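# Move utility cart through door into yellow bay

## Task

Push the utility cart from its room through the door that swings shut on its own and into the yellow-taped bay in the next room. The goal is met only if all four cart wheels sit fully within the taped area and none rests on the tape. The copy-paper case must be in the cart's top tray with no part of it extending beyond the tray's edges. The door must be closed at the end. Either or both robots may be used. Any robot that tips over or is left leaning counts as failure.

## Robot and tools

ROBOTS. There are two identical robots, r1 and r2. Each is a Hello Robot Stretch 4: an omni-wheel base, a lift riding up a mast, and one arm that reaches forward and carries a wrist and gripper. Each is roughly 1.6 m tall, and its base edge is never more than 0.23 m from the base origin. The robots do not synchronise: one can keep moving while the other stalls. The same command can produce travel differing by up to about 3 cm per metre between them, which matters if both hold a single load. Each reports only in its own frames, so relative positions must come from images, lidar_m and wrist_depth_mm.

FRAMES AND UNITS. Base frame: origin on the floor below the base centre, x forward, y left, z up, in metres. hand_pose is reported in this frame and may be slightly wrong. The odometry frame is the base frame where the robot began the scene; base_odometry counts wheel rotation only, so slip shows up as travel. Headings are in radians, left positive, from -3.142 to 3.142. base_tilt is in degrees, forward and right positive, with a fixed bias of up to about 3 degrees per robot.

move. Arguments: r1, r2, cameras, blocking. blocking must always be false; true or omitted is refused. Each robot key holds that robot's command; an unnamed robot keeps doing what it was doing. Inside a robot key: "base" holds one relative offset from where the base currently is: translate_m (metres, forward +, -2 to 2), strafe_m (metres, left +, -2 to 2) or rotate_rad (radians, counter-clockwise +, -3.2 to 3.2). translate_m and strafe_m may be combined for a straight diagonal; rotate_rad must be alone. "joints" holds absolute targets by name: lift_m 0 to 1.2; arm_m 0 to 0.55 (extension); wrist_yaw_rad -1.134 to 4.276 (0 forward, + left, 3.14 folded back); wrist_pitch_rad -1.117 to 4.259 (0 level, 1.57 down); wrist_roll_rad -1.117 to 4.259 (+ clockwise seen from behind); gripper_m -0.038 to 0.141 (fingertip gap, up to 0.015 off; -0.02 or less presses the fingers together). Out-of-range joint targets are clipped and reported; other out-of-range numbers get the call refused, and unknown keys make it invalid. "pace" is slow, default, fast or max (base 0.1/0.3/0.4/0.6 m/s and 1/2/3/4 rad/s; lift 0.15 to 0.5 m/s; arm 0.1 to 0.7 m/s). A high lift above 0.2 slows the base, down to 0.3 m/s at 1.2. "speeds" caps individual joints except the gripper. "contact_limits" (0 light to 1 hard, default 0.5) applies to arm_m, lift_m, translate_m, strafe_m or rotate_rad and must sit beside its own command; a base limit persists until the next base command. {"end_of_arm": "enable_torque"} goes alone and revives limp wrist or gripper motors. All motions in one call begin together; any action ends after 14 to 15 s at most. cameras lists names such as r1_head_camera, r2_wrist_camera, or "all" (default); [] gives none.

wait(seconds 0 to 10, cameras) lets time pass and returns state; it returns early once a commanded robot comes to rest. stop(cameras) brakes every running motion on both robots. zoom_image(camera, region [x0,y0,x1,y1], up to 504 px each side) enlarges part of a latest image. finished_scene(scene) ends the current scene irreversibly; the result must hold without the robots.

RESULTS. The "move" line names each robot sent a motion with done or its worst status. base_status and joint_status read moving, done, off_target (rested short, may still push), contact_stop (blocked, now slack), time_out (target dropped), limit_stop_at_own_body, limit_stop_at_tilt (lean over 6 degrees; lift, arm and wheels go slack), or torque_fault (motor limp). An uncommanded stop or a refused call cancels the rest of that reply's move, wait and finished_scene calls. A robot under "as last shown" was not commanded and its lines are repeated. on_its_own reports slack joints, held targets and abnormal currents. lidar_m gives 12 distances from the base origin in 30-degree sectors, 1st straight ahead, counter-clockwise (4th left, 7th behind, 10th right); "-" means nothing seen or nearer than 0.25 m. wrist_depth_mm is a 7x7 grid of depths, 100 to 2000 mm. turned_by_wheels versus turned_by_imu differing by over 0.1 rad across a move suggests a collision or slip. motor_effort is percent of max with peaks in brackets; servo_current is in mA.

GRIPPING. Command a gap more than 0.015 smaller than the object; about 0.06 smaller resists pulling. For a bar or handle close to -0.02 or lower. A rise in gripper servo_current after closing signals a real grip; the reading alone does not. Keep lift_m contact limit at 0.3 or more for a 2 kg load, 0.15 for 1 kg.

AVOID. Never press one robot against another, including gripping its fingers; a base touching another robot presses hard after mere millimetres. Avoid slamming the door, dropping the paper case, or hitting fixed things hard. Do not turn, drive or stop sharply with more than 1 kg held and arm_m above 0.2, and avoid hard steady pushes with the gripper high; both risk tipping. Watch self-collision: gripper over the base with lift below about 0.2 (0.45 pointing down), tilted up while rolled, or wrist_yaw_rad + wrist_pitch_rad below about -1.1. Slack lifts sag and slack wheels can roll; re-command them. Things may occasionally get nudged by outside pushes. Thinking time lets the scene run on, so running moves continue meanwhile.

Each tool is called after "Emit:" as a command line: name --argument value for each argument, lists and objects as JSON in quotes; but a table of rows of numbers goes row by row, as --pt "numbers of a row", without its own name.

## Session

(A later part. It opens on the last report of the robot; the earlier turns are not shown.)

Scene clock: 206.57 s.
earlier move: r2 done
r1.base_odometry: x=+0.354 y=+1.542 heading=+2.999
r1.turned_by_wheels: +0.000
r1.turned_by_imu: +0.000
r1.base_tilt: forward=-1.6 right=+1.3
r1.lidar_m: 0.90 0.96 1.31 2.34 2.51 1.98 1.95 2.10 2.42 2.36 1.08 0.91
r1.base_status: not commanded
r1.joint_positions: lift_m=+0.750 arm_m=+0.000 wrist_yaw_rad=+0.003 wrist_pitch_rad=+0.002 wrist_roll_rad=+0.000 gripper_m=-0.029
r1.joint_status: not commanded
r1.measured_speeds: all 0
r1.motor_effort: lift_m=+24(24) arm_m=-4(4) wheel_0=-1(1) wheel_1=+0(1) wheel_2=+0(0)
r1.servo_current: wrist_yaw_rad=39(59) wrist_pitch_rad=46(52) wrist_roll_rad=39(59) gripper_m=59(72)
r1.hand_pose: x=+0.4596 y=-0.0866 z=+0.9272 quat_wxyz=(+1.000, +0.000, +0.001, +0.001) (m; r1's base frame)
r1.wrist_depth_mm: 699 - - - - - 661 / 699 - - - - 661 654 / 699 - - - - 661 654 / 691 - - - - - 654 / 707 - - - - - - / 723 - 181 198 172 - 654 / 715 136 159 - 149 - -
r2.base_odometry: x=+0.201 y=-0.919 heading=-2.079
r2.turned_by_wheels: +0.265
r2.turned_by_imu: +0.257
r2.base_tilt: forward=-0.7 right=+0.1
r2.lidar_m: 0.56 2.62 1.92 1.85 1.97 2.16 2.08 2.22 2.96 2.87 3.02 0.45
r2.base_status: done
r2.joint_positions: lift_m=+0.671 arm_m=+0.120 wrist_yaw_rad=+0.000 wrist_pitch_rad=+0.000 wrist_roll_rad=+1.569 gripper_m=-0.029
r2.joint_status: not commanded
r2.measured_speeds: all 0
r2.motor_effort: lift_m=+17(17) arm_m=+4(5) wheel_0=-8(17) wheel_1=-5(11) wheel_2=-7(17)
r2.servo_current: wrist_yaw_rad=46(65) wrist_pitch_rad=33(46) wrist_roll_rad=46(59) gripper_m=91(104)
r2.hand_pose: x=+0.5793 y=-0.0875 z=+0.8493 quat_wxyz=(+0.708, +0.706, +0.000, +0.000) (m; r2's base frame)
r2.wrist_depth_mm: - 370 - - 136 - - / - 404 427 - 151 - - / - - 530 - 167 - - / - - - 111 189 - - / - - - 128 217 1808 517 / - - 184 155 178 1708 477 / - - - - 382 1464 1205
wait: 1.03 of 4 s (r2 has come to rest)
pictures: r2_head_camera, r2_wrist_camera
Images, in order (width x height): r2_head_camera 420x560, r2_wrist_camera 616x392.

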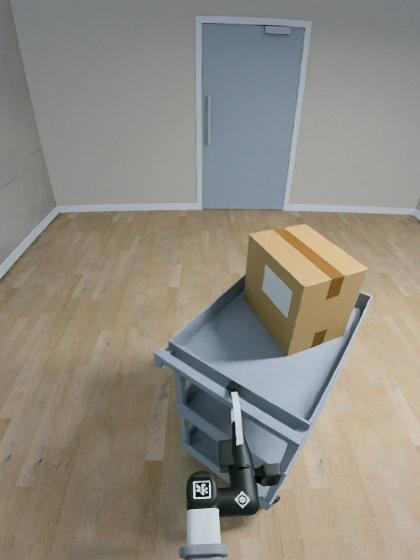

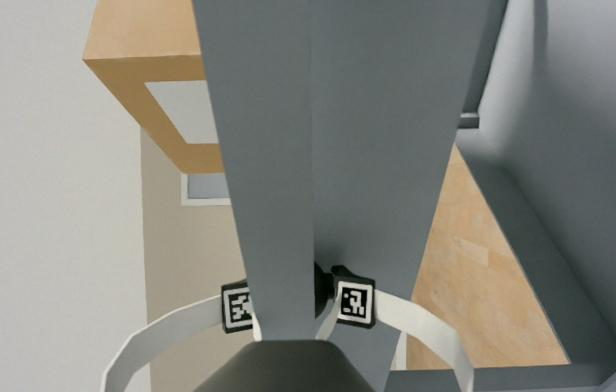

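Emit:
move --blocking false --r2 '{"base":{"strafe_m":-0.35,"translate_m":-0.3}}' --cameras '[]'

Emit:
wait --seconds 4 --cameras '["r2_head_camera","r2_wrist_camera"]'

Scene clock: 216.67 s.
move: r2 moving
r1: as last shown
r1.turned_by_imu: -0.001
r1.lidar_m: 0.89 0.97 1.30 2.34 2.53 1.99 1.92 2.12 2.43 2.37 1.13 0.91
r1.motor_effort: lift_m=+23(24) arm_m=-4(4) wheel_0=+0(1) wheel_1=-1(1) wheel_2=+0(0)
r1.servo_current: wrist_yaw_rad=39(59) wrist_pitch_rad=46(46) wrist_roll_rad=52(59) gripper_m=65(65)
r1.wrist_depth_mm: 699 - - - - - 647 / 699 - - - - 668 647 / 691 - - - - 668 654 / 699 - - - - - 661 / 699 - - - - - - / 723 - 181 198 173 - 661 / 715 136 160 - 149 - -
r2.base_odometry: x=+0.190 y=-0.889 heading=-2.078
r2.turned_by_wheels: +0.001
r2.turned_by_imu: +0.002
r2.base_tilt: forward=-0.6 right=+0.1
r2.lidar_m: 0.55 2.64 1.95 1.88 1.96 2.14 2.08 2.15 2.95 2.83 3.00 0.43
r2.base_status: translate_m moving; strafe_m moving
r2.joint_positions: lift_m=+0.671 arm_m=+0.120 wrist_yaw_rad=+0.001 wrist_pitch_rad=+0.000 wrist_roll_rad=+1.569 gripper_m=-0.029
r2.joint_status: not commanded
r2.measured_speeds: translate_m=-0.082 strafe_m=-0.094 rotate_rad=+0.004 lift_m=+0.000 arm_m=+0.000 wrist_yaw_rad=+0.005 wrist_pitch_rad=+0.000 wrist_roll_rad=+0.000
r2.motor_effort: lift_m=+17(17) arm_m=+3(4) wheel_0=+8(9) wheel_1=-11(12) wheel_2=+13(14)
r2.servo_current: wrist_yaw_rad=39(59) wrist_pitch_rad=39(46) wrist_roll_rad=65(65) gripper_m=98(98)
r2.hand_pose: x=+0.5794 y=-0.0871 z=+0.8493 quat_wxyz=(+0.708, +0.706, +0.000, +0.000) (m; r2's base frame)
r2.wrist_depth_mm: - 373 - - 136 - - / - 399 418 - 150 - - / - - 488 - 167 - - / - - - 110 188 - - / - - - 126 215 1863 521 / - - 185 153 177 1708 484 / - - - - 375 1661 433
pictures: none
No camera images: "cameras" was empty.

Scene clock: 219.17 s.
earlier move: r2 done
r1.base_odometry: x=+0.354 y=+1.542 heading=+2.999
r1.turned_by_wheels: +0.000
r1.turned_by_imu: +0.000
r1.base_tilt: forward=-1.6 right=+1.3
r1.lidar_m: 0.89 0.96 1.32 2.34 2.51 2.00 1.93 2.12 2.43 2.35 1.11 0.93
r1.base_status: not commanded
r1.joint_positions: lift_m=+0.750 arm_m=+0.000 wrist_yaw_rad=+0.003 wrist_pitch_rad=+0.002 wrist_roll_rad=+0.000 gripper_m=-0.029
r1.joint_status: not commanded
r1.measured_speeds: all 0
r1.motor_effort: lift_m=+24(24) arm_m=-4(4) wheel_0=+0(1) wheel_1=+0(1) wheel_2=+0(0)
r1.servo_current: wrist_yaw_rad=39(78) wrist_pitch_rad=39(52) wrist_roll_rad=59(65) gripper_m=65(65)
r1.hand_pose: x=+0.4596 y=-0.0866 z=+0.9272 quat_wxyz=(+1.000, +0.000, +0.001, +0.001) (m; r1's base frame)
r1.wrist_depth_mm: 691 - - - - - 654 / 707 - - - - 661 654 / 699 - - - - 661 654 / 699 - - - - - 661 / 699 - - - - - - / 732 - 180 198 172 - 654 / 715 136 159 - 149 - -
r2.base_odometry: x=+0.041 y=-0.487 heading=-2.079
r2.turned_by_wheels: +0.000
r2.turned_by_imu: +0.001
r2.base_tilt: forward=-0.6 right=+0.1
r2.lidar_m: 0.50 0.53 2.33 2.19 2.36 1.87 1.80 1.87 2.59 2.50 2.65 0.55
r2.base_status: done
r2.joint_positions: lift_m=+0.671 arm_m=+0.120 wrist_yaw_rad=+0.003 wrist_pitch_rad=+0.000 wrist_roll_rad=+1.569 gripper_m=-0.029
r2.joint_status: not commanded
r2.measured_speeds: all 0
r2.motor_effort: lift_m=+17(17) arm_m=+4(4) wheel_0=+4(15) wheel_1=-2(12) wheel_2=+5(16)
r2.servo_current: wrist_yaw_rad=52(72) wrist_pitch_rad=33(46) wrist_roll_rad=52(65) gripper_m=91(98)
r2.hand_pose: x=+0.5796 y=-0.0865 z=+0.8493 quat_wxyz=(+0.708, +0.706, +0.001, +0.001) (m; r2's base frame)
r2.wrist_depth_mm: - - - 172 232 259 258 / - - - 231 230 1756 1182 / - - 647 172 231 778 - / - - 484 230 231 831 - / - - 484 171 229 831 - / - - 185 170 178 - - / - - 585 - 229 - -
wait: 2.50 of 4 s (r2 has come to rest)
pictures: r2_head_camera, r2_wrist_camera
Images, in order (width x height): r2_head_camera 420x560, r2_wrist_camera 616x392.

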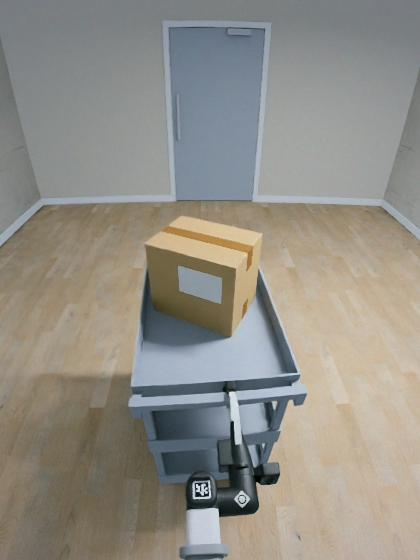

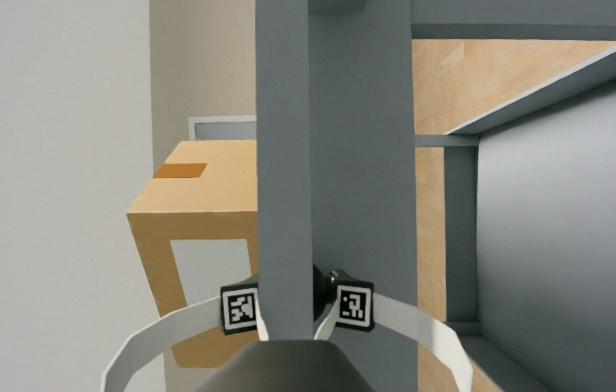

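Emit:
move --blocking false --r1 '{"base":{"strafe_m":-0.05},"joints":{"arm_m":0.25,"wrist_yaw_rad":0.3}}' --r2 '{"base":{"translate_m":-0.75}}' --cameras '[]'

Emit:
wait --seconds 2 --cameras '["r1_head_camera","r1_head_left_camera","r1_wrist_camera"]'

Scene clock: 234.00 s.
move: r1 moving; r2 moving
r1.base_odometry: x=+0.359 y=+1.576 heading=+2.999
r1.turned_by_wheels: +0.000
r1.turned_by_imu: -0.001
r1.base_tilt: forward=-1.6 right=+1.3
r1.lidar_m: 0.89 0.97 1.28 2.37 2.54 1.98 1.94 2.13 2.38 2.32 1.08 0.91
r1.base_status: strafe_m moving
r1.joint_positions: lift_m=+0.750 arm_m=+0.051 wrist_yaw_rad=+0.297 wrist_pitch_rad=+0.002 wrist_roll_rad=+0.000 gripper_m=-0.029
r1.joint_status: arm_m moving; wrist_yaw_rad moving
r1.measured_speeds: translate_m=+0.000 strafe_m=-0.107 rotate_rad=+0.001 lift_m=+0.000 arm_m=+0.195 wrist_yaw_rad=+0.036 wrist_pitch_rad=+0.000 wrist_roll_rad=+0.000
r1.motor_effort: lift_m=+24(24) arm_m=+2(6) wheel_0=+4(10) wheel_1=-5(9) wheel_2=+1(1)
r1.servo_current: wrist_yaw_rad=52(85) wrist_pitch_rad=39(46) wrist_roll_rad=33(52) gripper_m=59(65)
r1.hand_pose: x=+0.5228 y=+0.0007 z=+0.9272 quat_wxyz=(+0.989, +0.000, +0.001, +0.148) (m; r1's base frame)
r1.wrist_depth_mm: - 741 - - - 564 517 / - 741 - - - 549 521 / - 750 - - - 549 521 / - 750 - - - 554 530 / - 759 - - - 554 521 / - 750 181 198 173 554 525 / - 723 159 - 149 549 525
r2.base_odometry: x=+0.056 y=-0.460 heading=-2.079
r2.turned_by_wheels: +0.000
r2.turned_by_imu: +0.002
r2.base_tilt: forward=-0.7 right=+0.0
r2.lidar_m: 0.50 0.53 2.28 2.21 2.36 1.84 1.78 1.86 2.59 2.50 2.63 0.55
r2.base_status: translate_m moving
r2.joint_positions: lift_m=+0.671 arm_m=+0.120 wrist_yaw_rad=+0.003 wrist_pitch_rad=+0.000 wrist_roll_rad=+1.569 gripper_m=-0.029
r2.joint_status: not commanded
r2.measured_speeds: translate_m=-0.122 strafe_m=+0.001 rotate_rad=-0.003 lift_m=+0.000 arm_m=+0.000 wrist_yaw_rad=-0.001 wrist_pitch_rad=+0.000 wrist_roll_rad=+0.000
r2.motor_effort: lift_m=+17(17) arm_m=-2(4) wheel_0=-10(12) wheel_1=-9(9) wheel_2=+14(16)
r2.servo_current: wrist_yaw_rad=52(59) wrist_pitch_rad=33(46) wrist_roll_rad=46(59) gripper_m=85(98)
r2.hand_pose: x=+0.5796 y=-0.0866 z=+0.8493 quat_wxyz=(+0.708, +0.706, +0.001, +0.001) (m; r2's base frame)
r2.wrist_depth_mm: - - - 177 236 257 256 / - - - 235 234 1708 1205 / - - - 175 234 798 - / - - 500 231 232 831 - / - - 477 172 230 820 - / - - 185 171 179 820 - / - - 574 - 228 - -
pictures: none
No camera images: "cameras" was empty.

Scene clock: 235.37 s.
earlier move: r1 done; r2 moving
r1.base_odometry: x=+0.361 y=+1.592 heading=+2.999
r1.turned_by_wheels: +0.000
r1.turned_by_imu: +0.000
r1.base_tilt: forward=-1.5 right=+1.3
r1.lidar_m: 0.88 0.97 1.29 2.39 2.56 2.01 1.94 2.11 2.36 2.31 1.09 0.90
r1.base_status: done
r1.joint_positions: lift_m=+0.750 arm_m=+0.250 wrist_yaw_rad=+0.297 wrist_pitch_rad=+0.002 wrist_roll_rad=+0.000 gripper_m=-0.029
r1.joint_status: all done
r1.measured_speeds: all 0
r1.motor_effort: lift_m=+23(24) arm_m=+5(7) wheel_0=+1(10) wheel_1=-1(9) wheel_2=+0(1)
r1.servo_current: wrist_yaw_rad=59(85) wrist_pitch_rad=39(46) wrist_roll_rad=65(65) gripper_m=65(65)
r1.hand_pose: x=+0.7221 y=+0.0009 z=+0.9272 quat_wxyz=(+0.989, +0.000, +0.001, +0.148) (m; r1's base frame)
r1.wrist_depth_mm: 564 530 488 439 404 373 349 / 559 544 484 445 404 373 353 / 564 549 488 445 404 375 347 / 569 539 492 449 407 373 349 / 564 549 496 445 410 377 355 / 569 544 208 199 397 375 353 / 574 525 183 439 397 368 351
r2.base_odometry: x=+0.226 y=-0.154 heading=-2.079
r2.turned_by_wheels: +0.000
r2.turned_by_imu: +0.000
r2.base_tilt: forward=-0.7 right=+0.1
r2.lidar_m: 0.48 0.50 2.28 2.23 1.98 1.49 1.41 1.50 2.14 2.48 2.61 0.55
r2.base_status: translate_m moving
r2.joint_positions: lift_m=+0.671 arm_m=+0.120 wrist_yaw_rad=+0.002 wrist_pitch_rad=+0.000 wrist_roll_rad=+1.569 gripper_m=-0.029
r2.joint_status: not commanded
r2.measured_speeds: translate_m=-0.300 strafe_m=-0.001 rotate_rad=+0.000 lift_m=+0.000 arm_m=+0.000 wrist_yaw_rad=+0.000 wrist_pitch_rad=+0.000 wrist_roll_rad=+0.000
r2.motor_effort: lift_m=+17(17) arm_m=-4(4) wheel_0=-8(15) wheel_1=-6(10) wheel_2=+9(16)
r2.servo_current: wrist_yaw_rad=52(59) wrist_pitch_rad=46(46) wrist_roll_rad=46(59) gripper_m=91(104)
r2.hand_pose: x=+0.5794 y=-0.0869 z=+0.8493 quat_wxyz=(+0.708, +0.706, +0.001, +0.001) (m; r2's base frame)
r2.wrist_depth_mm: - - - 204 268 272 271 / - - - 196 258 1464 1160 / - - - 189 249 1808 517 / - - 647 182 241 788 - / - - 466 178 234 831 - / - - 185 171 177 798 - / - 521 512 - 220 - -
wait: 1.37 of 2 s (r1 has come to rest)
pictures: r1_head_camera, r1_head_left_camera, r1_wrist_camera
Images, in order (width x height): r1_head_camera 420x560, r1_head_left_camera 420x672, r1_wrist_camera 616x392.

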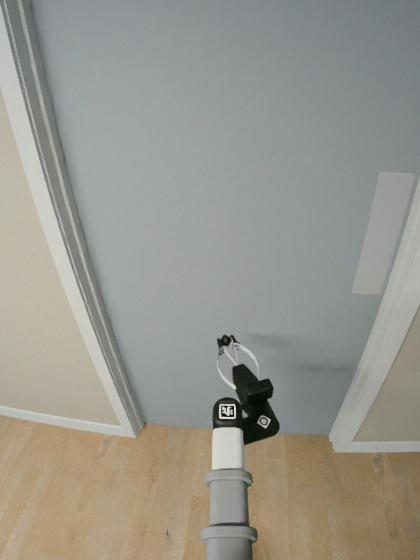

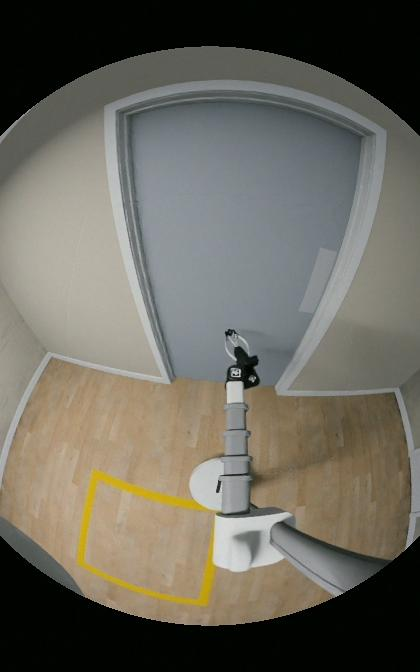

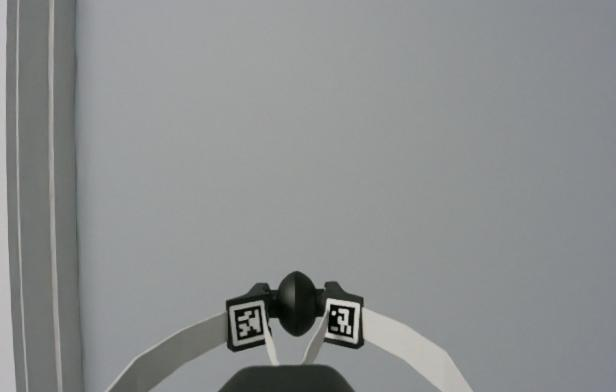

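Emit:
move --blocking false --r1 '{"base":{"translate_m":0.9,"strafe_m":-0.08}}' --cameras '[]'

Emit:
wait --seconds 2 --cameras '[]'

Emit:
wait --seconds 4 --cameras '["r1_head_camera","r1_head_left_camera","r2_head_camera"]'

Scene clock: 245.27 s.
earlier move: r2 done
move: r1 moving
r1.base_odometry: x=+0.330 y=+1.599 heading=+3.000
r1.turned_by_wheels: +0.000
r1.turned_by_imu: +0.000
r1.base_tilt: forward=-1.6 right=+1.3
r1.lidar_m: 0.86 0.94 1.26 2.40 2.56 2.05 1.97 2.15 2.34 2.32 1.06 0.88
r1.base_status: translate_m moving; strafe_m moving
r1.joint_positions: lift_m=+0.750 arm_m=+0.250 wrist_yaw_rad=+0.297 wrist_pitch_rad=+0.002 wrist_roll_rad=+0.000 gripper_m=-0.029
r1.joint_status: not commanded
r1.measured_speeds: translate_m=+0.120 strafe_m=-0.010 rotate_rad=+0.003 lift_m=+0.000 arm_m=+0.000 wrist_yaw_rad=+0.000 wrist_pitch_rad=+0.000 wrist_roll_rad=+0.000
r1.motor_effort: lift_m=+24(24) arm_m=+5(5) wheel_0=+6(9) wheel_1=+5(7) wheel_2=-8(9)
r1.servo_current: wrist_yaw_rad=46(59) wrist_pitch_rad=33(46) wrist_roll_rad=72(72) gripper_m=65(65)
r1.hand_pose: x=+0.7221 y=+0.0009 z=+0.9272 quat_wxyz=(+0.989, +0.000, +0.001, +0.148) (m; r1's base frame)
r1.wrist_depth_mm: 544 508 459 410 375 345 327 / 554 508 452 413 377 347 329 / 549 508 455 415 377 349 329 / 544 512 459 415 377 349 325 / 559 508 459 415 379 351 330 / 554 521 209 200 366 351 332 / 559 512 183 407 368 343 332
r2.base_odometry: x=+0.406 y=+0.168 heading=-2.079
r2.turned_by_wheels: +0.000
r2.turned_by_imu: +0.001
r2.base_tilt: forward=-0.7 right=+0.0
r2.lidar_m: 0.43 0.43 2.31 2.24 1.48 1.09 1.04 1.12 1.57 2.48 2.63 0.57
r2.base_status: done
r2.joint_positions: lift_m=+0.671 arm_m=+0.120 wrist_yaw_rad=+0.002 wrist_pitch_rad=+0.000 wrist_roll_rad=+1.569 gripper_m=-0.029
r2.joint_status: not commanded
r2.measured_speeds: all 0
r2.motor_effort: lift_m=+17(17) arm_m=-3(4) wheel_0=-3(4) wheel_1=-2(2) wheel_2=+1(1)
r2.servo_current: wrist_yaw_rad=39(59) wrist_pitch_rad=39(46) wrist_roll_rad=39(59) gripper_m=98(104)
r2.hand_pose: x=+0.5794 y=-0.0869 z=+0.8493 quat_wxyz=(+0.708, +0.706, +0.001, +0.001) (m; r2's base frame)
r2.wrist_depth_mm: - - - 240 - 1661 1205 / - - - 226 301 301 300 / - - - 209 276 1756 1205 / - - - 195 257 1756 - / - - 615 183 238 788 - / - 473 185 170 178 809 - / - 462 459 - 215 - -
pictures: none
No camera images: "cameras" was empty.

Scene clock: 247.27 s.
earlier move: r1 limit_stop_at_tilt
r1.base_odometry: x=+0.173 y=+1.652 heading=+2.870
r1.turned_by_wheels: -0.129
r1.turned_by_imu: -0.021
r1.base_tilt: forward=-1.8 right=+1.3
r1.lidar_m: 0.74 0.79 1.01 2.39 2.55 2.18 2.10 2.28 2.37 2.11 0.89 0.75
r1.base_status: translate_m limit_stop_at_tilt; strafe_m limit_stop_at_tilt
r1.joint_positions: lift_m=+0.750 arm_m=+0.247 wrist_yaw_rad=+0.299 wrist_pitch_rad=+0.001 wrist_roll_rad=+0.000 gripper_m=-0.030
r1.joint_status: not commanded
r1.measured_speeds: translate_m=-0.073 strafe_m=+0.009 rotate_rad=-0.089 lift_m=+0.000 arm_m=+0.000 wrist_yaw_rad=+0.007 wrist_pitch_rad=+0.004 wrist_roll_rad=+0.000
r1.on_its_own: the wheels are slack since a limit_stop_at_tilt; lift_m is slack since a limit_stop_at_tilt; arm_m is slack since a limit_stop_at_tilt
r1.motor_effort: lift_m=+19(24) arm_m=+0(20) wheel_0=+1(10) wheel_1=+1(12) wheel_2=+1(25)
r1.servo_current: wrist_yaw_rad=52(78) wrist_pitch_rad=46(111) wrist_roll_rad=33(72) gripper_m=46(65)
r1.hand_pose: x=+0.7190 y=+0.0013 z=+0.9277 quat_wxyz=(+0.989, +0.000, +0.000, +0.149) (m; r1's base frame)
r1.wrist_depth_mm: 362 320 290 266 245 228 216 / 362 322 291 267 247 229 217 / 359 324 291 270 248 229 216 / 364 325 294 270 247 230 216 / 362 325 297 271 249 230 217 / 368 329 289 198 242 231 218 / 370 329 286 183 242 224 220
r2.base_odometry: x=+0.406 y=+0.168 heading=-2.079
r2.turned_by_wheels: +0.000
r2.turned_by_imu: +0.000
r2.base_tilt: forward=-0.7 right=+0.1
r2.lidar_m: 0.44 0.44 2.31 2.26 1.49 1.08 1.05 1.11 1.57 2.48 2.61 0.58
r2.base_status: done
r2.joint_positions: lift_m=+0.671 arm_m=+0.120 wrist_yaw_rad=+0.002 wrist_pitch_rad=+0.000 wrist_roll_rad=+1.569 gripper_m=-0.029
r2.joint_status: not commanded
r2.measured_speeds: all 0
r2.motor_effort: lift_m=+17(17) arm_m=-4(4) wheel_0=-4(4) wheel_1=-2(2) wheel_2=+1(1)
r2.servo_current: wrist_yaw_rad=52(59) wrist_pitch_rad=39(46) wrist_roll_rad=39(59) gripper_m=104(104)
r2.hand_pose: x=+0.5794 y=-0.0869 z=+0.8493 quat_wxyz=(+0.708, +0.706, +0.001, +0.001) (m; r2's base frame)
r2.wrist_depth_mm: - - - 242 - 1708 1182 / - - - 225 300 301 301 / - - - 209 274 1756 1229 / - - - 195 256 1756 - / - - 615 183 238 788 - / - 473 185 170 178 809 - / - 466 459 - 215 - -
wait: 2.00 s; no rest
pictures: none
No camera images: "cameras" was empty.

not run: a stop that you did not command came earlier in this reply.

Emit:
move --blocking false --r1 '{"base":{"translate_m":-0.25},"joints":{"lift_m":0.45,"wrist_yaw_rad":0,"arm_m":0.25}}' --cameras '[]'

Emit:
wait --seconds 3 --cameras '["r1_head_camera","r1_head_left_camera"]'

Scene clock: 264.23 s.
earlier move: r1 limit_stop_at_tilt
move: r1 moving
r1.base_odometry: x=+0.236 y=+1.632 heading=+2.793
r1.turned_by_wheels: -0.077
r1.turned_by_imu: -0.067
r1.base_tilt: forward=-1.5 right=+1.3
r1.lidar_m: 0.80 0.85 1.00 2.39 2.48 2.13 2.03 2.17 2.43 2.33 1.04 0.84
r1.base_status: earlier translate_m limit_stop_at_tilt (by the wheels' count: +0.159 of +0.900); earlier strafe_m limit_stop_at_tilt (by the wheels' count: -0.042 of -0.080); translate_m moving
r1.joint_positions: lift_m=+0.712 arm_m=+0.250 wrist_yaw_rad=+0.003 wrist_pitch_rad=+0.001 wrist_roll_rad=+0.000 gripper_m=-0.030
r1.joint_status: lift_m moving; arm_m moving; wrist_yaw_rad moving
r1.measured_speeds: translate_m=-0.122 strafe_m=+0.001 rotate_rad=+0.008 lift_m=-0.146 arm_m=+0.000 wrist_yaw_rad=-0.035 wrist_pitch_rad=+0.000 wrist_roll_rad=+0.000
r1.motor_effort: lift_m=+11(18) arm_m=+5(6) wheel_0=-7(8) wheel_1=-7(7) wheel_2=+8(10)
r1.servo_current: wrist_yaw_rad=46(98) wrist_pitch_rad=39(52) wrist_roll_rad=46(59) gripper_m=46(46)
r1.hand_pose: x=+0.7095 y=-0.0865 z=+0.8904 quat_wxyz=(+1.000, +0.000, +0.001, +0.002) (m; r1's base frame)
r1.wrist_depth_mm: 327 330 330 332 334 338 340 / 329 329 330 332 336 338 342 / 329 332 334 336 336 338 343 / 329 330 332 338 336 340 342 / 327 332 334 338 340 342 343 / 330 332 334 198 338 342 345 / 332 334 336 338 336 342 343
r2: as last shown
r2.turned_by_imu: +0.002
r2.lidar_m: 0.40 0.44 2.30 2.26 1.50 1.10 1.05 1.11 1.56 2.49 2.62 0.55
r2.motor_effort: lift_m=+17(17) arm_m=-3(4) wheel_0=-3(3) wheel_1=-2(2) wheel_2=+1(1)
r2.servo_current: wrist_yaw_rad=39(52) wrist_pitch_rad=39(46) wrist_roll_rad=39(59) gripper_m=98(98)
r2.wrist_depth_mm: - - - 240 - 1708 1182 / - - - 225 301 301 301 / - - - 210 274 1756 1182 / - - - 195 258 1808 - / - - 609 183 240 788 - / - 473 185 170 178 798 - / - 462 455 - 215 - -
pictures: none
No camera images: "cameras" was empty.

Scene clock: 266.03 s.
earlier move: r1 done
r1.base_odometry: x=+0.442 y=+1.558 heading=+2.793
r1.turned_by_wheels: +0.000
r1.turned_by_imu: +0.000
r1.base_tilt: forward=-1.6 right=+1.3
r1.lidar_m: 1.00 1.05 1.34 2.37 2.49 1.94 1.83 1.94 2.41 2.31 1.36 1.03
r1.base_status: done
r1.joint_positions: lift_m=+0.450 arm_m=+0.250 wrist_yaw_rad=+0.003 wrist_pitch_rad=+0.001 wrist_roll_rad=+0.000 gripper_m=-0.030
r1.joint_status: all done
r1.measured_speeds: all 0
r1.motor_effort: lift_m=+13(18) arm_m=+5(8) wheel_0=-2(9) wheel_1=+0(7) wheel_2=+0(10)
r1.servo_current: wrist_yaw_rad=65(98) wrist_pitch_rad=46(52) wrist_roll_rad=46(65) gripper_m=39(52)
r1.hand_pose: x=+0.7094 y=-0.0866 z=+0.6284 quat_wxyz=(+1.000, +0.000, +0.001, +0.001) (m; r1's base frame)
r1.wrist_depth_mm: 554 549 549 549 554 554 549 / 549 549 554 549 554 554 549 / 549 554 554 554 549 554 554 / 554 549 559 554 554 554 554 / 554 554 559 559 554 559 559 / 549 559 554 199 559 564 564 / 554 554 179 559 176 569 549
r2.base_odometry: x=+0.406 y=+0.168 heading=-2.079
r2.turned_by_wheels: +0.000
r2.turned_by_imu: +0.000
r2.base_tilt: forward=-0.7 right=+0.1
r2.lidar_m: 0.42 0.45 2.28 2.26 1.46 1.12 1.04 1.12 1.57 2.49 2.59 0.58
r2.base_status: not commanded
r2.joint_positions: lift_m=+0.671 arm_m=+0.120 wrist_yaw_rad=+0.002 wrist_pitch_rad=+0.000 wrist_roll_rad=+1.569 gripper_m=-0.029
r2.joint_status: not commanded
r2.measured_speeds: all 0
r2.motor_effort: lift_m=+17(17) arm_m=-4(4) wheel_0=-4(4) wheel_1=-2(2) wheel_2=+1(1)
r2.servo_current: wrist_yaw_rad=46(65) wrist_pitch_rad=39(46) wrist_roll_rad=33(59) gripper_m=98(104)
r2.hand_pose: x=+0.5794 y=-0.0869 z=+0.8493 quat_wxyz=(+0.708, +0.706, +0.001, +0.001) (m; r2's base frame)
r2.wrist_depth_mm: - - - 241 - 1708 1182 / - - - 225 298 300 300 / - - - 209 274 1756 1205 / - - - 195 256 1808 - / - - 621 182 238 798 - / - 473 185 170 178 798 - / - 462 462 - 215 - -
wait: 1.80 of 3 s (r1 has come to rest)
pictures: r1_head_camera, r1_head_left_camera
Images, in order (width x height): r1_head_camera 420x560, r1_head_left_camera 420x672.

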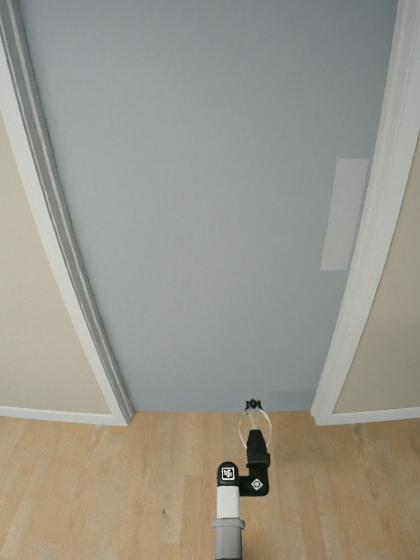

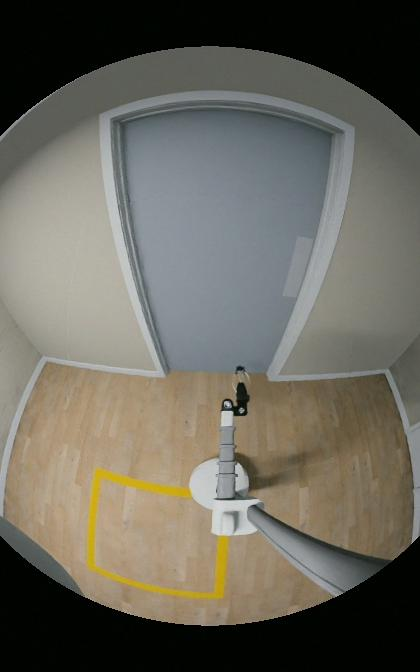

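Emit:
move --blocking false --r1 '{"base":{"translate_m":0.28,"strafe_m":-0.26}}' --cameras '[]'

Emit:
wait --seconds 3 --cameras '["r1_head_camera"]'

Emit:
move --blocking false --r1 '{"base":{"translate_m":0.3},"pace":"slow","contact_limits":{"translate_m":0.9}}' --cameras '[]'

Emit:
wait --seconds 4 --cameras '["r1_head_camera"]'

Scene clock: 274.17 s.
move: r1 moving
r1.base_odometry: x=+0.427 y=+1.587 heading=+2.793
r1.turned_by_wheels: +0.000
r1.turned_by_imu: -0.001
r1.base_tilt: forward=-1.6 right=+1.2
r1.lidar_m: 0.99 1.02 1.33 2.40 2.49 1.96 1.87 1.96 2.39 2.29 1.34 1.01
r1.base_status: translate_m moving; strafe_m moving
r1.joint_positions: lift_m=+0.450 arm_m=+0.250 wrist_yaw_rad=+0.003 wrist_pitch_rad=+0.001 wrist_roll_rad=+0.000 gripper_m=-0.030
r1.joint_status: not commanded
r1.measured_speeds: translate_m=+0.095 strafe_m=-0.087 rotate_rad=+0.004 lift_m=+0.000 arm_m=+0.000 wrist_yaw_rad=+0.000 wrist_pitch_rad=+0.000 wrist_roll_rad=+0.000
r1.motor_effort: lift_m=+13(13) arm_m=+4(5) wheel_0=+10(12) wheel_1=-4(5) wheel_2=-8(8)
r1.servo_current: wrist_yaw_rad=52(65) wrist_pitch_rad=39(46) wrist_roll_rad=46(59) gripper_m=39(52)
r1.hand_pose: x=+0.7094 y=-0.0866 z=+0.6284 quat_wxyz=(+1.000, +0.000, +0.001, +0.001) (m; r1's base frame)
r1.wrist_depth_mm: 530 525 530 525 530 530 525 / 535 530 530 530 535 535 525 / 530 535 525 539 535 539 530 / 535 539 535 530 539 535 525 / 539 535 535 539 530 539 530 / 535 535 539 199 535 539 535 / 535 539 179 535 177 539 521
r2: as last shown
r2.turned_by_imu: +0.001
r2.base_tilt: forward=-0.6 right=+0.1
r2.lidar_m: 0.43 0.41 2.31 2.25 1.49 1.10 1.06 1.12 1.57 2.47 2.62 0.56
r2.motor_effort: lift_m=+17(17) arm_m=-4(4) wheel_0=-4(4) wheel_1=-1(2) wheel_2=+1(1)
r2.servo_current: wrist_yaw_rad=46(59) wrist_pitch_rad=46(46) wrist_roll_rad=46(52) gripper_m=91(98)
r2.wrist_depth_mm: - - - 240 - 1708 1182 / - - - 225 301 303 300 / - - - 210 276 1708 1229 / - - - 195 257 1808 - / - - 621 183 239 788 - / - 477 185 170 178 809 - / - 462 459 - 215 - -
pictures: none
No camera images: "cameras" was empty.

Scene clock: 276.37 s.
earlier move: r1 done
r1.base_odometry: x=+0.268 y=+1.898 heading=+2.793
r1.turned_by_wheels: +0.000
r1.turned_by_imu: -0.001
r1.base_tilt: forward=-1.6 right=+1.3
r1.lidar_m: 0.73 0.78 1.02 2.63 2.75 2.23 2.10 2.22 2.15 2.07 0.98 0.68
r1.base_status: done
r1.joint_positions: lift_m=+0.450 arm_m=+0.250 wrist_yaw_rad=+0.003 wrist_pitch_rad=+0.001 wrist_roll_rad=+0.000 gripper_m=-0.030
r1.joint_status: not commanded
r1.measured_speeds: all 0
r1.motor_effort: lift_m=+13(13) arm_m=+5(5) wheel_0=+1(12) wheel_1=-3(6) wheel_2=-1(9)
r1.servo_current: wrist_yaw_rad=52(72) wrist_pitch_rad=46(46) wrist_roll_rad=59(65) gripper_m=46(52)
r1.hand_pose: x=+0.7094 y=-0.0866 z=+0.6284 quat_wxyz=(+1.000, +0.000, +0.001, +0.001) (m; r1's base frame)
r1.wrist_depth_mm: 273 274 274 277 276 244 - / 273 276 274 276 276 246 200 / 276 276 276 277 277 248 201 / 277 277 276 277 277 249 202 / 276 277 276 279 279 250 201 / 278 277 278 199 278 249 201 / 277 278 279 278 167 238 201
r2.base_odometry: x=+0.406 y=+0.168 heading=-2.079
r2.turned_by_wheels: +0.000
r2.turned_by_imu: +0.000
r2.base_tilt: forward=-0.6 right=+0.0
r2.lidar_m: 0.44 0.42 2.30 2.25 1.50 1.11 1.05 1.11 1.57 2.48 2.59 0.58
r2.base_status: not commanded
r2.joint_positions: lift_m=+0.671 arm_m=+0.120 wrist_yaw_rad=+0.002 wrist_pitch_rad=+0.000 wrist_roll_rad=+1.569 gripper_m=-0.029
r2.joint_status: not commanded
r2.measured_speeds: all 0
r2.motor_effort: lift_m=+17(17) arm_m=-4(4) wheel_0=-3(4) wheel_1=-1(2) wheel_2=+1(1)
r2.servo_current: wrist_yaw_rad=39(59) wrist_pitch_rad=39(46) wrist_roll_rad=39(65) gripper_m=98(104)
r2.hand_pose: x=+0.5794 y=-0.0869 z=+0.8493 quat_wxyz=(+0.708, +0.706, +0.001, +0.001) (m; r2's base frame)
r2.wrist_depth_mm: - - - 241 - 1661 1160 / - - - 225 300 301 301 / - - - 209 276 1756 1205 / - - - 195 257 1756 - / - - 621 183 239 798 - / - 466 184 170 178 809 - / - 462 455 - 215 - -
wait: 2.20 of 3 s (r1 has come to rest)
pictures: r1_head_camera
Images, in order (width x height): r1_head_camera 420x560.

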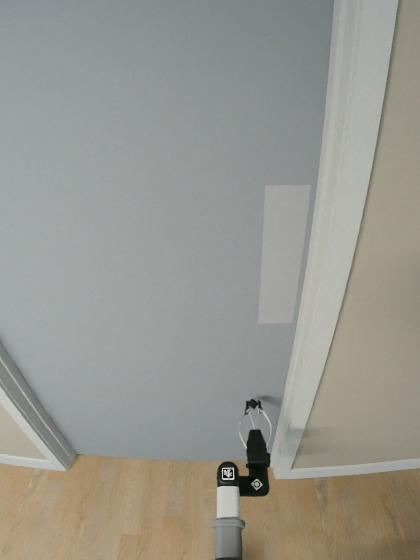

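Scene clock: 276.87 s.
move: r1 moving
r1.base_odometry: x=+0.256 y=+1.902 heading=+2.793
r1.turned_by_wheels: +0.000
r1.turned_by_imu: +0.000
r1.base_tilt: forward=-1.6 right=+1.3
r1.lidar_m: 0.70 0.75 1.02 2.60 2.75 2.21 2.13 2.24 2.14 2.07 0.92 0.66
r1.base_status: translate_m moving
r1.joint_positions: lift_m=+0.450 arm_m=+0.250 wrist_yaw_rad=+0.003 wrist_pitch_rad=+0.001 wrist_roll_rad=+0.000 gripper_m=-0.030
r1.joint_status: not commanded
r1.measured_speeds: translate_m=+0.048 strafe_m=+0.000 rotate_rad=-0.001 lift_m=+0.000 arm_m=+0.000 wrist_yaw_rad=+0.000 wrist_pitch_rad=+0.000 wrist_roll_rad=+0.000
r1.motor_effort: lift_m=+13(13) arm_m=+5(5) wheel_0=+5(7) wheel_1=+5(6) wheel_2=-6(7)
r1.servo_current: wrist_yaw_rad=59(59) wrist_pitch_rad=33(46) wrist_roll_rad=59(59) gripper_m=46(46)
r1.contact_limits: translate_m 0.9
r1.hand_pose: x=+0.7094 y=-0.0866 z=+0.6284 quat_wxyz=(+1.000, +0.000, +0.001, +0.001) (m; r1's base frame)
r1.wrist_depth_mm: 264 264 263 264 266 245 197 / 265 264 264 265 266 247 200 / 265 264 266 266 267 249 202 / 266 266 266 266 266 250 201 / 265 266 267 266 267 249 202 / 268 267 267 198 270 249 212 / 267 267 267 268 167 234 202
r2: as last shown
r2.base_tilt: forward=-0.7 right=+0.1
r2.lidar_m: 0.44 0.43 2.30 2.25 1.48 1.10 1.05 1.10 1.58 2.49 2.60 0.57
r2.servo_current: wrist_yaw_rad=52(52) wrist_pitch_rad=33(46) wrist_roll_rad=39(59) gripper_m=91(98)
r2.wrist_depth_mm: - - - 240 - 1708 1205 / - - - 225 300 301 301 / - - - 209 273 1756 1229 / - - - 195 258 1756 - / - - 621 182 238 788 - / - 473 185 170 178 798 - / - 466 455 - 214 - -
pictures: none
No camera images: "cameras" was empty.

Scene clock: 280.63 s.
earlier move: r1 done
r1.base_odometry: x=-0.014 y=+2.000 heading=+2.793
r1.turned_by_wheels: +0.000
r1.turned_by_imu: +0.002
r1.base_tilt: forward=-1.6 right=+1.3
r1.lidar_m: 0.62 0.63 0.75 1.51 2.75 2.51 2.39 2.55 2.15 1.46 0.50 0.42
r1.base_status: done
r1.joint_positions: lift_m=+0.450 arm_m=+0.250 wrist_yaw_rad=-0.003 wrist_pitch_rad=+0.001 wrist_roll_rad=+0.000 gripper_m=-0.030
r1.joint_status: not commanded
r1.measured_speeds: all 0
r1.motor_effort: lift_m=+13(13) arm_m=+8(10) wheel_0=+8(16) wheel_1=+6(10) wheel_2=-13(16)
r1.servo_current: wrist_yaw_rad=59(72) wrist_pitch_rad=26(46) wrist_roll_rad=59(65) gripper_m=39(52)
r1.contact_limits: translate_m 0.9
r1.hand_pose: x=+0.7086 y=-0.0883 z=+0.6284 quat_wxyz=(+1.000, +0.000, +0.001, -0.002) (m; r1's base frame)
r1.wrist_depth_mm: 191 203 216 232 250 - - / 192 204 216 233 250 - - / 192 204 217 233 250 - - / 193 204 218 234 252 - - / 193 204 218 235 251 - - / 193 204 208 197 253 - - / 194 199 216 146 179 1537 1499
r2.base_odometry: x=+0.406 y=+0.168 heading=-2.079
r2.turned_by_wheels: +0.000
r2.turned_by_imu: +0.001
r2.base_tilt: forward=-0.7 right=+0.1
r2.lidar_m: 0.43 0.43 2.30 2.25 1.48 1.10 1.04 1.09 1.57 2.47 2.61 0.57
r2.base_status: not commanded
r2.joint_positions: lift_m=+0.671 arm_m=+0.120 wrist_yaw_rad=+0.002 wrist_pitch_rad=+0.000 wrist_roll_rad=+1.569 gripper_m=-0.029
r2.joint_status: not commanded
r2.measured_speeds: all 0
r2.motor_effort: lift_m=+17(17) arm_m=-4(4) wheel_0=-3(4) wheel_1=-2(2) wheel_2=+1(1)
r2.servo_current: wrist_yaw_rad=52(65) wrist_pitch_rad=39(52) wrist_roll_rad=39(65) gripper_m=98(104)
r2.hand_pose: x=+0.5794 y=-0.0869 z=+0.8493 quat_wxyz=(+0.708, +0.706, +0.001, +0.001) (m; r2's base frame)
r2.wrist_depth_mm: - - - 241 - 1756 1182 / - - - 226 300 301 301 / - - - 209 274 1708 1182 / - - - 195 257 1756 - / - - 621 182 239 778 - / - 473 186 170 178 809 - / - 462 459 - 215 - -
wait: 3.77 of 4 s (r1 has come to rest)
pictures: r1_head_camera
Images, in order (width x height): r1_head_camera 420x560.

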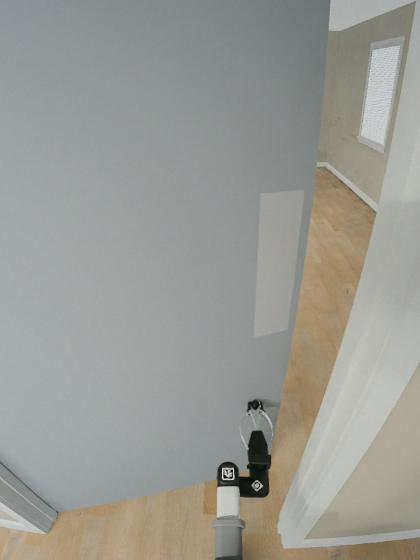

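Emit:
move --r1 '{"base":{"translate_m":0.25,"strafe_m":0.16},"pace":"slow","contact_limits":{"translate_m":0.9,"strafe_m":0.9}}' --blocking false --cameras '[]'

Emit:
wait --seconds 4 --cameras '["r1_head_camera","r1_head_left_camera","r1_head_right_camera","r2_head_camera"]'

r1: "contact_limits": translate_m and strafe_m are given together and make one move, which takes one limit: state it under one of them only
Scene clock: 303.10 s.
r1.base_odometry: x=-0.014 y=+2.000 heading=+2.793
r1.turned_by_wheels: +0.000
r1.turned_by_imu: -0.001
r1.base_tilt: forward=-1.6 right=+1.2
r1.lidar_m: 0.64 0.63 0.76 1.51 2.76 2.51 2.41 2.54 2.17 1.45 0.54 0.40
r1.base_status: done
r1.joint_positions: lift_m=+0.450 arm_m=+0.250 wrist_yaw_rad=-0.003 wrist_pitch_rad=+0.001 wrist_roll_rad=+0.000 gripper_m=-0.030
r1.joint_status: not commanded
r1.measured_speeds: all 0
r1.motor_effort: lift_m=+13(13) arm_m=+8(10) wheel_0=+8(16) wheel_1=+6(10) wheel_2=-13(16)
r1.servo_current: wrist_yaw_rad=52(72) wrist_pitch_rad=46(46) wrist_roll_rad=39(65) gripper_m=46(52)
r1.contact_limits: translate_m 0.9
r1.hand_pose: x=+0.7086 y=-0.0883 z=+0.6284 quat_wxyz=(+1.000, +0.000, +0.001, -0.002) (m; r1's base frame)
r1.wrist_depth_mm: 191 203 216 232 250 - - / 193 203 217 233 250 - - / 192 204 217 233 251 - - / 193 204 218 233 251 - - / 193 204 218 236 251 - - / 194 205 208 198 252 - - / 193 199 217 146 179 1499 1499
r2.base_odometry: x=+0.406 y=+0.168 heading=-2.079
r2.turned_by_wheels: +0.000
r2.turned_by_imu: +0.003
r2.base_tilt: forward=-0.6 right=+0.1
r2.lidar_m: 0.43 0.40 2.28 2.26 1.48 1.10 1.06 1.13 1.57 2.47 2.61 0.60
r2.base_status: not commanded
r2.joint_positions: lift_m=+0.671 arm_m=+0.120 wrist_yaw_rad=+0.002 wrist_pitch_rad=+0.000 wrist_roll_rad=+1.569 gripper_m=-0.029
r2.joint_status: not commanded
r2.measured_speeds: all 0
r2.motor_effort: lift_m=+17(17) arm_m=-4(4) wheel_0=-3(4) wheel_1=-2(2) wheel_2=+1(1)
r2.servo_current: wrist_yaw_rad=46(65) wrist_pitch_rad=39(52) wrist_roll_rad=52(65) gripper_m=91(104)
r2.hand_pose: x=+0.5794 y=-0.0869 z=+0.8493 quat_wxyz=(+0.708, +0.706, +0.001, +0.001) (m; r2's base frame)
r2.wrist_depth_mm: - - - 240 - 1661 1205 / - - - 225 298 301 301 / - - - 209 276 1863 1182 / - - - 195 258 1808 - / - - 621 183 239 788 - / - 469 185 170 178 798 - / - 462 452 - 215 - -
pictures: none

not run: a call was refused earlier in this reply.

Emit:
move --r1 '{"base":{"translate_m":0.25,"strafe_m":0.16},"pace":"slow","contact_limits":{"translate_m":0.9}}' --blocking false --cameras '[]'

Emit:
wait --seconds 4 --cameras '["r1_head_camera","r1_head_left_camera","r1_head_right_camera","r2_head_camera"]'

Scene clock: 308.37 s.
move: r1 moving
r1.base_odometry: x=-0.028 y=+1.997 heading=+2.792
r1.turned_by_wheels: -0.001
r1.turned_by_imu: -0.001
r1.base_tilt: forward=-1.6 right=+1.3
r1.lidar_m: 0.63 0.60 0.73 1.46 2.74 2.53 2.43 2.58 2.17 1.45 0.51 0.39
r1.base_status: translate_m moving; strafe_m moving
r1.joint_positions: lift_m=+0.450 arm_m=+0.250 wrist_yaw_rad=-0.004 wrist_pitch_rad=+0.001 wrist_roll_rad=+0.000 gripper_m=-0.030
r1.joint_status: not commanded
r1.measured_speeds: translate_m=+0.046 strafe_m=+0.029 rotate_rad=+0.000 lift_m=+0.000 arm_m=+0.000 wrist_yaw_rad=-0.006 wrist_pitch_rad=+0.000 wrist_roll_rad=+0.000
r1.motor_effort: lift_m=+13(13) arm_m=+8(8) wheel_0=+0(10) wheel_1=+8(10) wheel_2=-15(18)
r1.servo_current: wrist_yaw_rad=65(65) wrist_pitch_rad=46(52) wrist_roll_rad=39(59) gripper_m=46(52)
r1.contact_limits: translate_m 0.9
r1.hand_pose: x=+0.7086 y=-0.0886 z=+0.6284 quat_wxyz=(+1.000, +0.000, +0.001, -0.002) (m; r1's base frame)
r1.wrist_depth_mm: 190 201 216 233 252 - - / 190 202 216 233 252 - - / 189 202 217 232 252 - - / 191 202 217 234 253 - - / 191 201 218 234 253 - - / 190 203 208 201 251 - - / 190 197 214 183 176 1537 1537
r2.base_odometry: x=+0.406 y=+0.168 heading=-2.079
r2.turned_by_wheels: +0.000
r2.turned_by_imu: +0.001
r2.base_tilt: forward=-0.7 right=+0.1
r2.lidar_m: 0.44 0.43 2.32 2.25 1.46 1.11 1.04 1.12 1.57 2.48 2.61 0.58
r2.base_status: not commanded
r2.joint_positions: lift_m=+0.671 arm_m=+0.120 wrist_yaw_rad=+0.002 wrist_pitch_rad=+0.000 wrist_roll_rad=+1.569 gripper_m=-0.029
r2.joint_status: not commanded
r2.measured_speeds: all 0
r2.motor_effort: lift_m=+17(17) arm_m=-3(4) wheel_0=-3(4) wheel_1=-1(2) wheel_2=+1(1)
r2.servo_current: wrist_yaw_rad=46(52) wrist_pitch_rad=39(46) wrist_roll_rad=59(59) gripper_m=98(98)
r2.hand_pose: x=+0.5794 y=-0.0869 z=+0.8493 quat_wxyz=(+0.708, +0.706, +0.001, +0.001) (m; r2's base frame)
r2.wrist_depth_mm: - - - 240 - 1708 1182 / - - - 225 301 303 300 / - - - 209 276 1756 1205 / - - - 195 255 1808 - / - - 621 183 238 788 - / - 473 185 170 178 798 - / - 462 459 - 214 - -
pictures: none
No camera images: "cameras" was empty.

Scene clock: 312.00 s.
earlier move: r1 done
r1.base_odometry: x=-0.303 y=+1.936 heading=+2.789
r1.turned_by_wheels: -0.003
r1.turned_by_imu: -0.015
r1.base_tilt: forward=-1.6 right=+1.3
r1.lidar_m: 0.55 0.49 0.51 0.63 2.60 2.81 2.67 2.78 2.33 0.55 0.36 0.76
r1.base_status: done
r1.joint_positions: lift_m=+0.450 arm_m=+0.250 wrist_yaw_rad=-0.019 wrist_pitch_rad=+0.001 wrist_roll_rad=+0.000 gripper_m=-0.030
r1.joint_status: not commanded
r1.measured_speeds: all 0
r1.motor_effort: lift_m=+13(13) arm_m=+8(8) wheel_0=-19(24) wheel_1=-3(10) wheel_2=-22(25)
r1.servo_current: wrist_yaw_rad=98(137) wrist_pitch_rad=46(52) wrist_roll_rad=52(65) gripper_m=46(52)
r1.contact_limits: translate_m 0.9
r1.hand_pose: x=+0.7072 y=-0.0930 z=+0.6284 quat_wxyz=(+1.000, +0.000, +0.001, -0.010) (m; r1's base frame)
r1.wrist_depth_mm: 150 171 199 230 279 - - / 148 168 195 229 271 - - / 151 168 195 230 281 - - / 154 169 195 229 278 - - / 148 172 195 230 279 - - / 148 173 191 196 180 - - / 148 165 161 179 272 142 1499
r2.base_odometry: x=+0.406 y=+0.168 heading=-2.079
r2.turned_by_wheels: +0.000
r2.turned_by_imu: +0.001
r2.base_tilt: forward=-0.7 right=+0.1
r2.lidar_m: 0.44 0.44 2.31 2.26 1.49 1.09 1.04 1.13 1.58 2.48 2.61 0.58
r2.base_status: not commanded
r2.joint_positions: lift_m=+0.671 arm_m=+0.120 wrist_yaw_rad=+0.002 wrist_pitch_rad=+0.000 wrist_roll_rad=+1.569 gripper_m=-0.029
r2.joint_status: not commanded
r2.measured_speeds: all 0
r2.motor_effort: lift_m=+17(17) arm_m=-4(4) wheel_0=-3(4) wheel_1=-2(2) wheel_2=+1(1)
r2.servo_current: wrist_yaw_rad=46(59) wrist_pitch_rad=39(46) wrist_roll_rad=52(59) gripper_m=104(104)
r2.hand_pose: x=+0.5794 y=-0.0869 z=+0.8493 quat_wxyz=(+0.708, +0.706, +0.001, +0.001) (m; r2's base frame)
r2.wrist_depth_mm: - - - 241 - 1708 1182 / - - - 225 300 303 300 / - - - 209 276 1756 1229 / - - - 196 255 1808 - / - - 621 182 238 788 - / - 473 185 170 178 798 - / - 459 459 - 215 - -
wait: 3.63 of 4 s (r1 has come to rest)
pictures: r1_head_camera, r1_head_left_camera, r1_head_right_camera, r2_head_camera
Images, in order (width x height): r1_head_camera 420x560, r1_head_left_camera 420x672, r1_head_right_camera 420x672, r2_head_camera 420x560.

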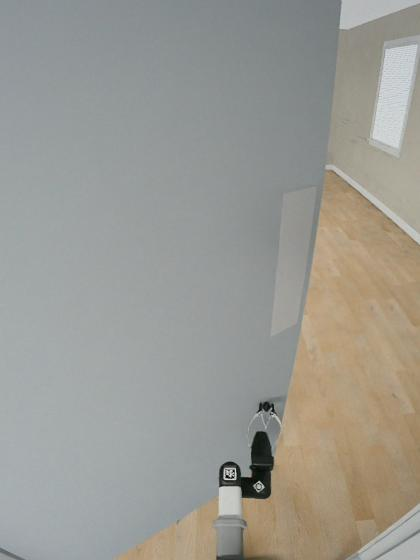

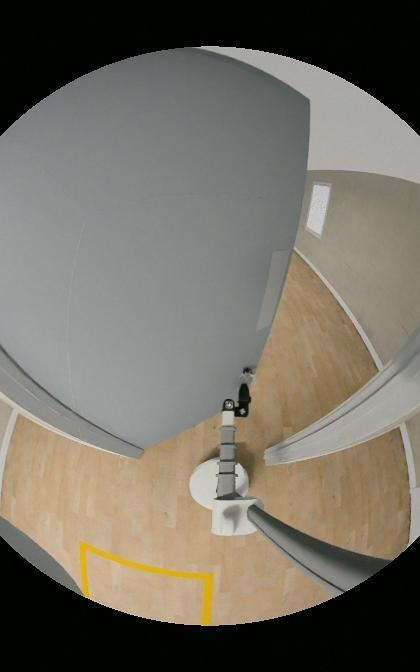

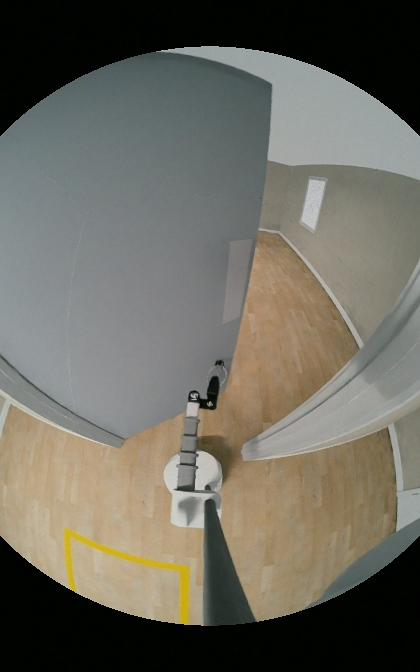

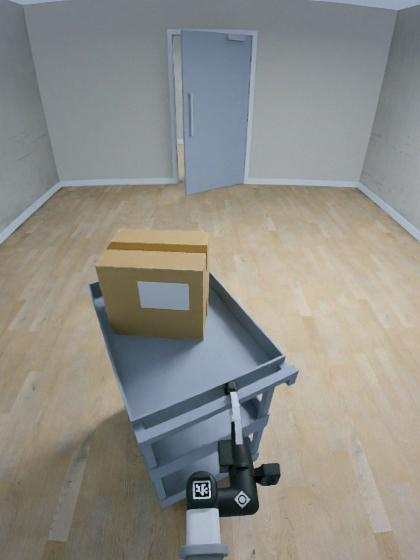

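Emit:
move --r1 '{"base":{"translate_m":0.3,"strafe_m":0.08},"pace":"slow","contact_limits":{"translate_m":0.9}}' --blocking false --cameras '[]'

Emit:
wait --seconds 4.5 --cameras '["r1_head_camera","r1_head_right_camera"]'

Scene clock: 320.13 s.
move: r1 moving
r1.base_odometry: x=-0.316 y=+1.937 heading=+2.787
r1.turned_by_wheels: -0.002
r1.turned_by_imu: -0.003
r1.base_tilt: forward=-1.6 right=+1.3
r1.lidar_m: 0.53 0.48 0.49 0.61 2.58 2.80 2.68 2.78 2.35 0.46 0.37 0.77
r1.base_status: translate_m moving; strafe_m moving
r1.joint_positions: lift_m=+0.450 arm_m=+0.250 wrist_yaw_rad=-0.019 wrist_pitch_rad=+0.001 wrist_roll_rad=+0.000 gripper_m=-0.030
r1.joint_status: not commanded
r1.measured_speeds: translate_m=+0.048 strafe_m=+0.013 rotate_rad=+0.001 lift_m=+0.000 arm_m=+0.000 wrist_yaw_rad=+0.000 wrist_pitch_rad=+0.000 wrist_roll_rad=+0.000
r1.motor_effort: lift_m=+13(13) arm_m=+8(8) wheel_0=-10(17) wheel_1=+0(3) wheel_2=-23(26)
r1.servo_current: wrist_yaw_rad=104(117) wrist_pitch_rad=39(46) wrist_roll_rad=39(72) gripper_m=39(46)
r1.contact_limits: translate_m 0.9
r1.hand_pose: x=+0.7072 y=-0.0930 z=+0.6284 quat_wxyz=(+1.000, +0.000, +0.001, -0.010) (m; r1's base frame)
r1.wrist_depth_mm: 148 173 196 233 286 - - / 149 170 196 234 285 - - / 149 170 198 234 285 - - / 146 171 202 234 286 - - / 150 174 198 235 287 - - / 150 174 189 196 181 - - / 152 167 158 154 287 146 1499
r2: as last shown
r2.lidar_m: 0.43 0.42 2.32 2.25 1.48 1.09 1.06 1.11 1.56 2.47 2.60 0.55
r2.servo_current: wrist_yaw_rad=46(59) wrist_pitch_rad=46(46) wrist_roll_rad=52(52) gripper_m=91(98)
r2.wrist_depth_mm: - - - 240 - 1756 1205 / - - - 225 300 303 301 / - - - 210 276 1808 1205 / - - - 196 256 1808 - / - - 615 183 238 798 - / - 469 185 170 178 809 - / - 462 455 - 214 - -
pictures: none
No camera images: "cameras" was empty.

Scene clock: 324.00 s.
earlier move: r1 done
r1.base_odometry: x=-0.612 y=+1.965 heading=+2.788
r1.turned_by_wheels: +0.001
r1.turned_by_imu: -0.005
r1.base_tilt: forward=-1.6 right=+1.3
r1.lidar_m: 0.43 0.34 0.33 0.38 0.55 3.10 2.99 3.08 0.46 0.41 2.37 3.22
r1.base_status: done
r1.joint_positions: lift_m=+0.450 arm_m=+0.250 wrist_yaw_rad=-0.019 wrist_pitch_rad=+0.001 wrist_roll_rad=+0.000 gripper_m=-0.030
r1.joint_status: not commanded
r1.measured_speeds: all 0
r1.on_its_own: wrist_yaw_rad is at rest, and its servo_current (117 mA) is outside its rest range (0 to 104 mA)
r1.motor_effort: lift_m=+13(13) arm_m=+8(8) wheel_0=-6(17) wheel_1=+0(5) wheel_2=-15(26)
r1.servo_current: wrist_yaw_rad=117(137) wrist_pitch_rad=52(52) wrist_roll_rad=46(72) gripper_m=46(52)
r1.contact_limits: translate_m 0.9
r1.hand_pose: x=+0.7072 y=-0.0930 z=+0.6284 quat_wxyz=(+1.000, +0.000, +0.001, -0.010) (m; r1's base frame)
r1.wrist_depth_mm: 129 157 191 - - - - / 130 153 191 - - - - / 126 153 198 - - - - / 130 153 191 - - - - / 127 153 191 - - - - / 126 153 181 199 180 - - / 126 148 177 182 1397 135 1537
r2.base_odometry: x=+0.406 y=+0.168 heading=-2.079
r2.turned_by_wheels: +0.000
r2.turned_by_imu: +0.001
r2.base_tilt: forward=-0.7 right=+0.1
r2.lidar_m: 0.44 0.44 2.28 2.25 1.49 1.10 1.06 1.11 1.56 2.48 2.60 0.59
r2.base_status: not commanded
r2.joint_positions: lift_m=+0.671 arm_m=+0.120 wrist_yaw_rad=+0.002 wrist_pitch_rad=+0.000 wrist_roll_rad=+1.569 gripper_m=-0.029
r2.joint_status: not commanded
r2.measured_speeds: all 0
r2.motor_effort: lift_m=+17(17) arm_m=-4(4) wheel_0=-3(4) wheel_1=-2(2) wheel_2=+1(1)
r2.servo_current: wrist_yaw_rad=46(65) wrist_pitch_rad=39(46) wrist_roll_rad=39(65) gripper_m=91(104)
r2.hand_pose: x=+0.5794 y=-0.0869 z=+0.8493 quat_wxyz=(+0.708, +0.706, +0.001, +0.001) (m; r2's base frame)
r2.wrist_depth_mm: - - - 241 - 1756 1182 / - - - 225 298 301 303 / - - - 209 274 1808 1229 / - - - 195 256 1808 - / - - 615 182 238 798 - / - 473 185 170 178 798 - / - 459 459 - 216 - -
wait: 3.87 of 4.5 s (r1 has come to rest)
pictures: r1_head_camera, r1_head_right_camera
Images, in order (width x height): r1_head_camera 420x560, r1_head_right_camera 420x672.

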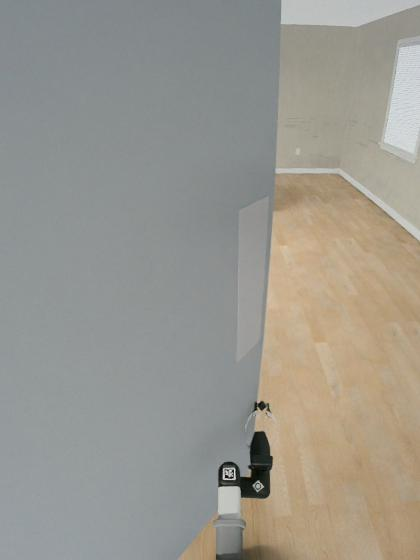

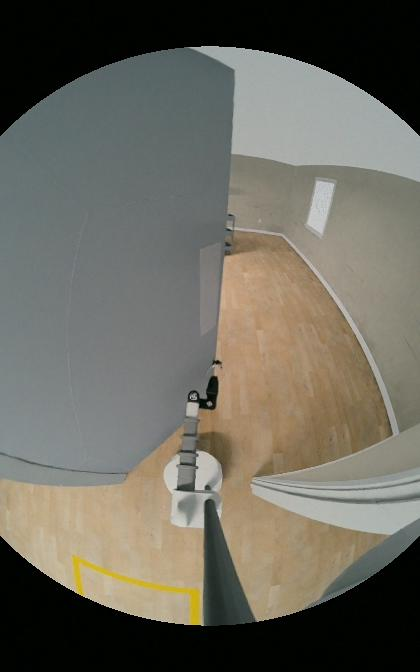

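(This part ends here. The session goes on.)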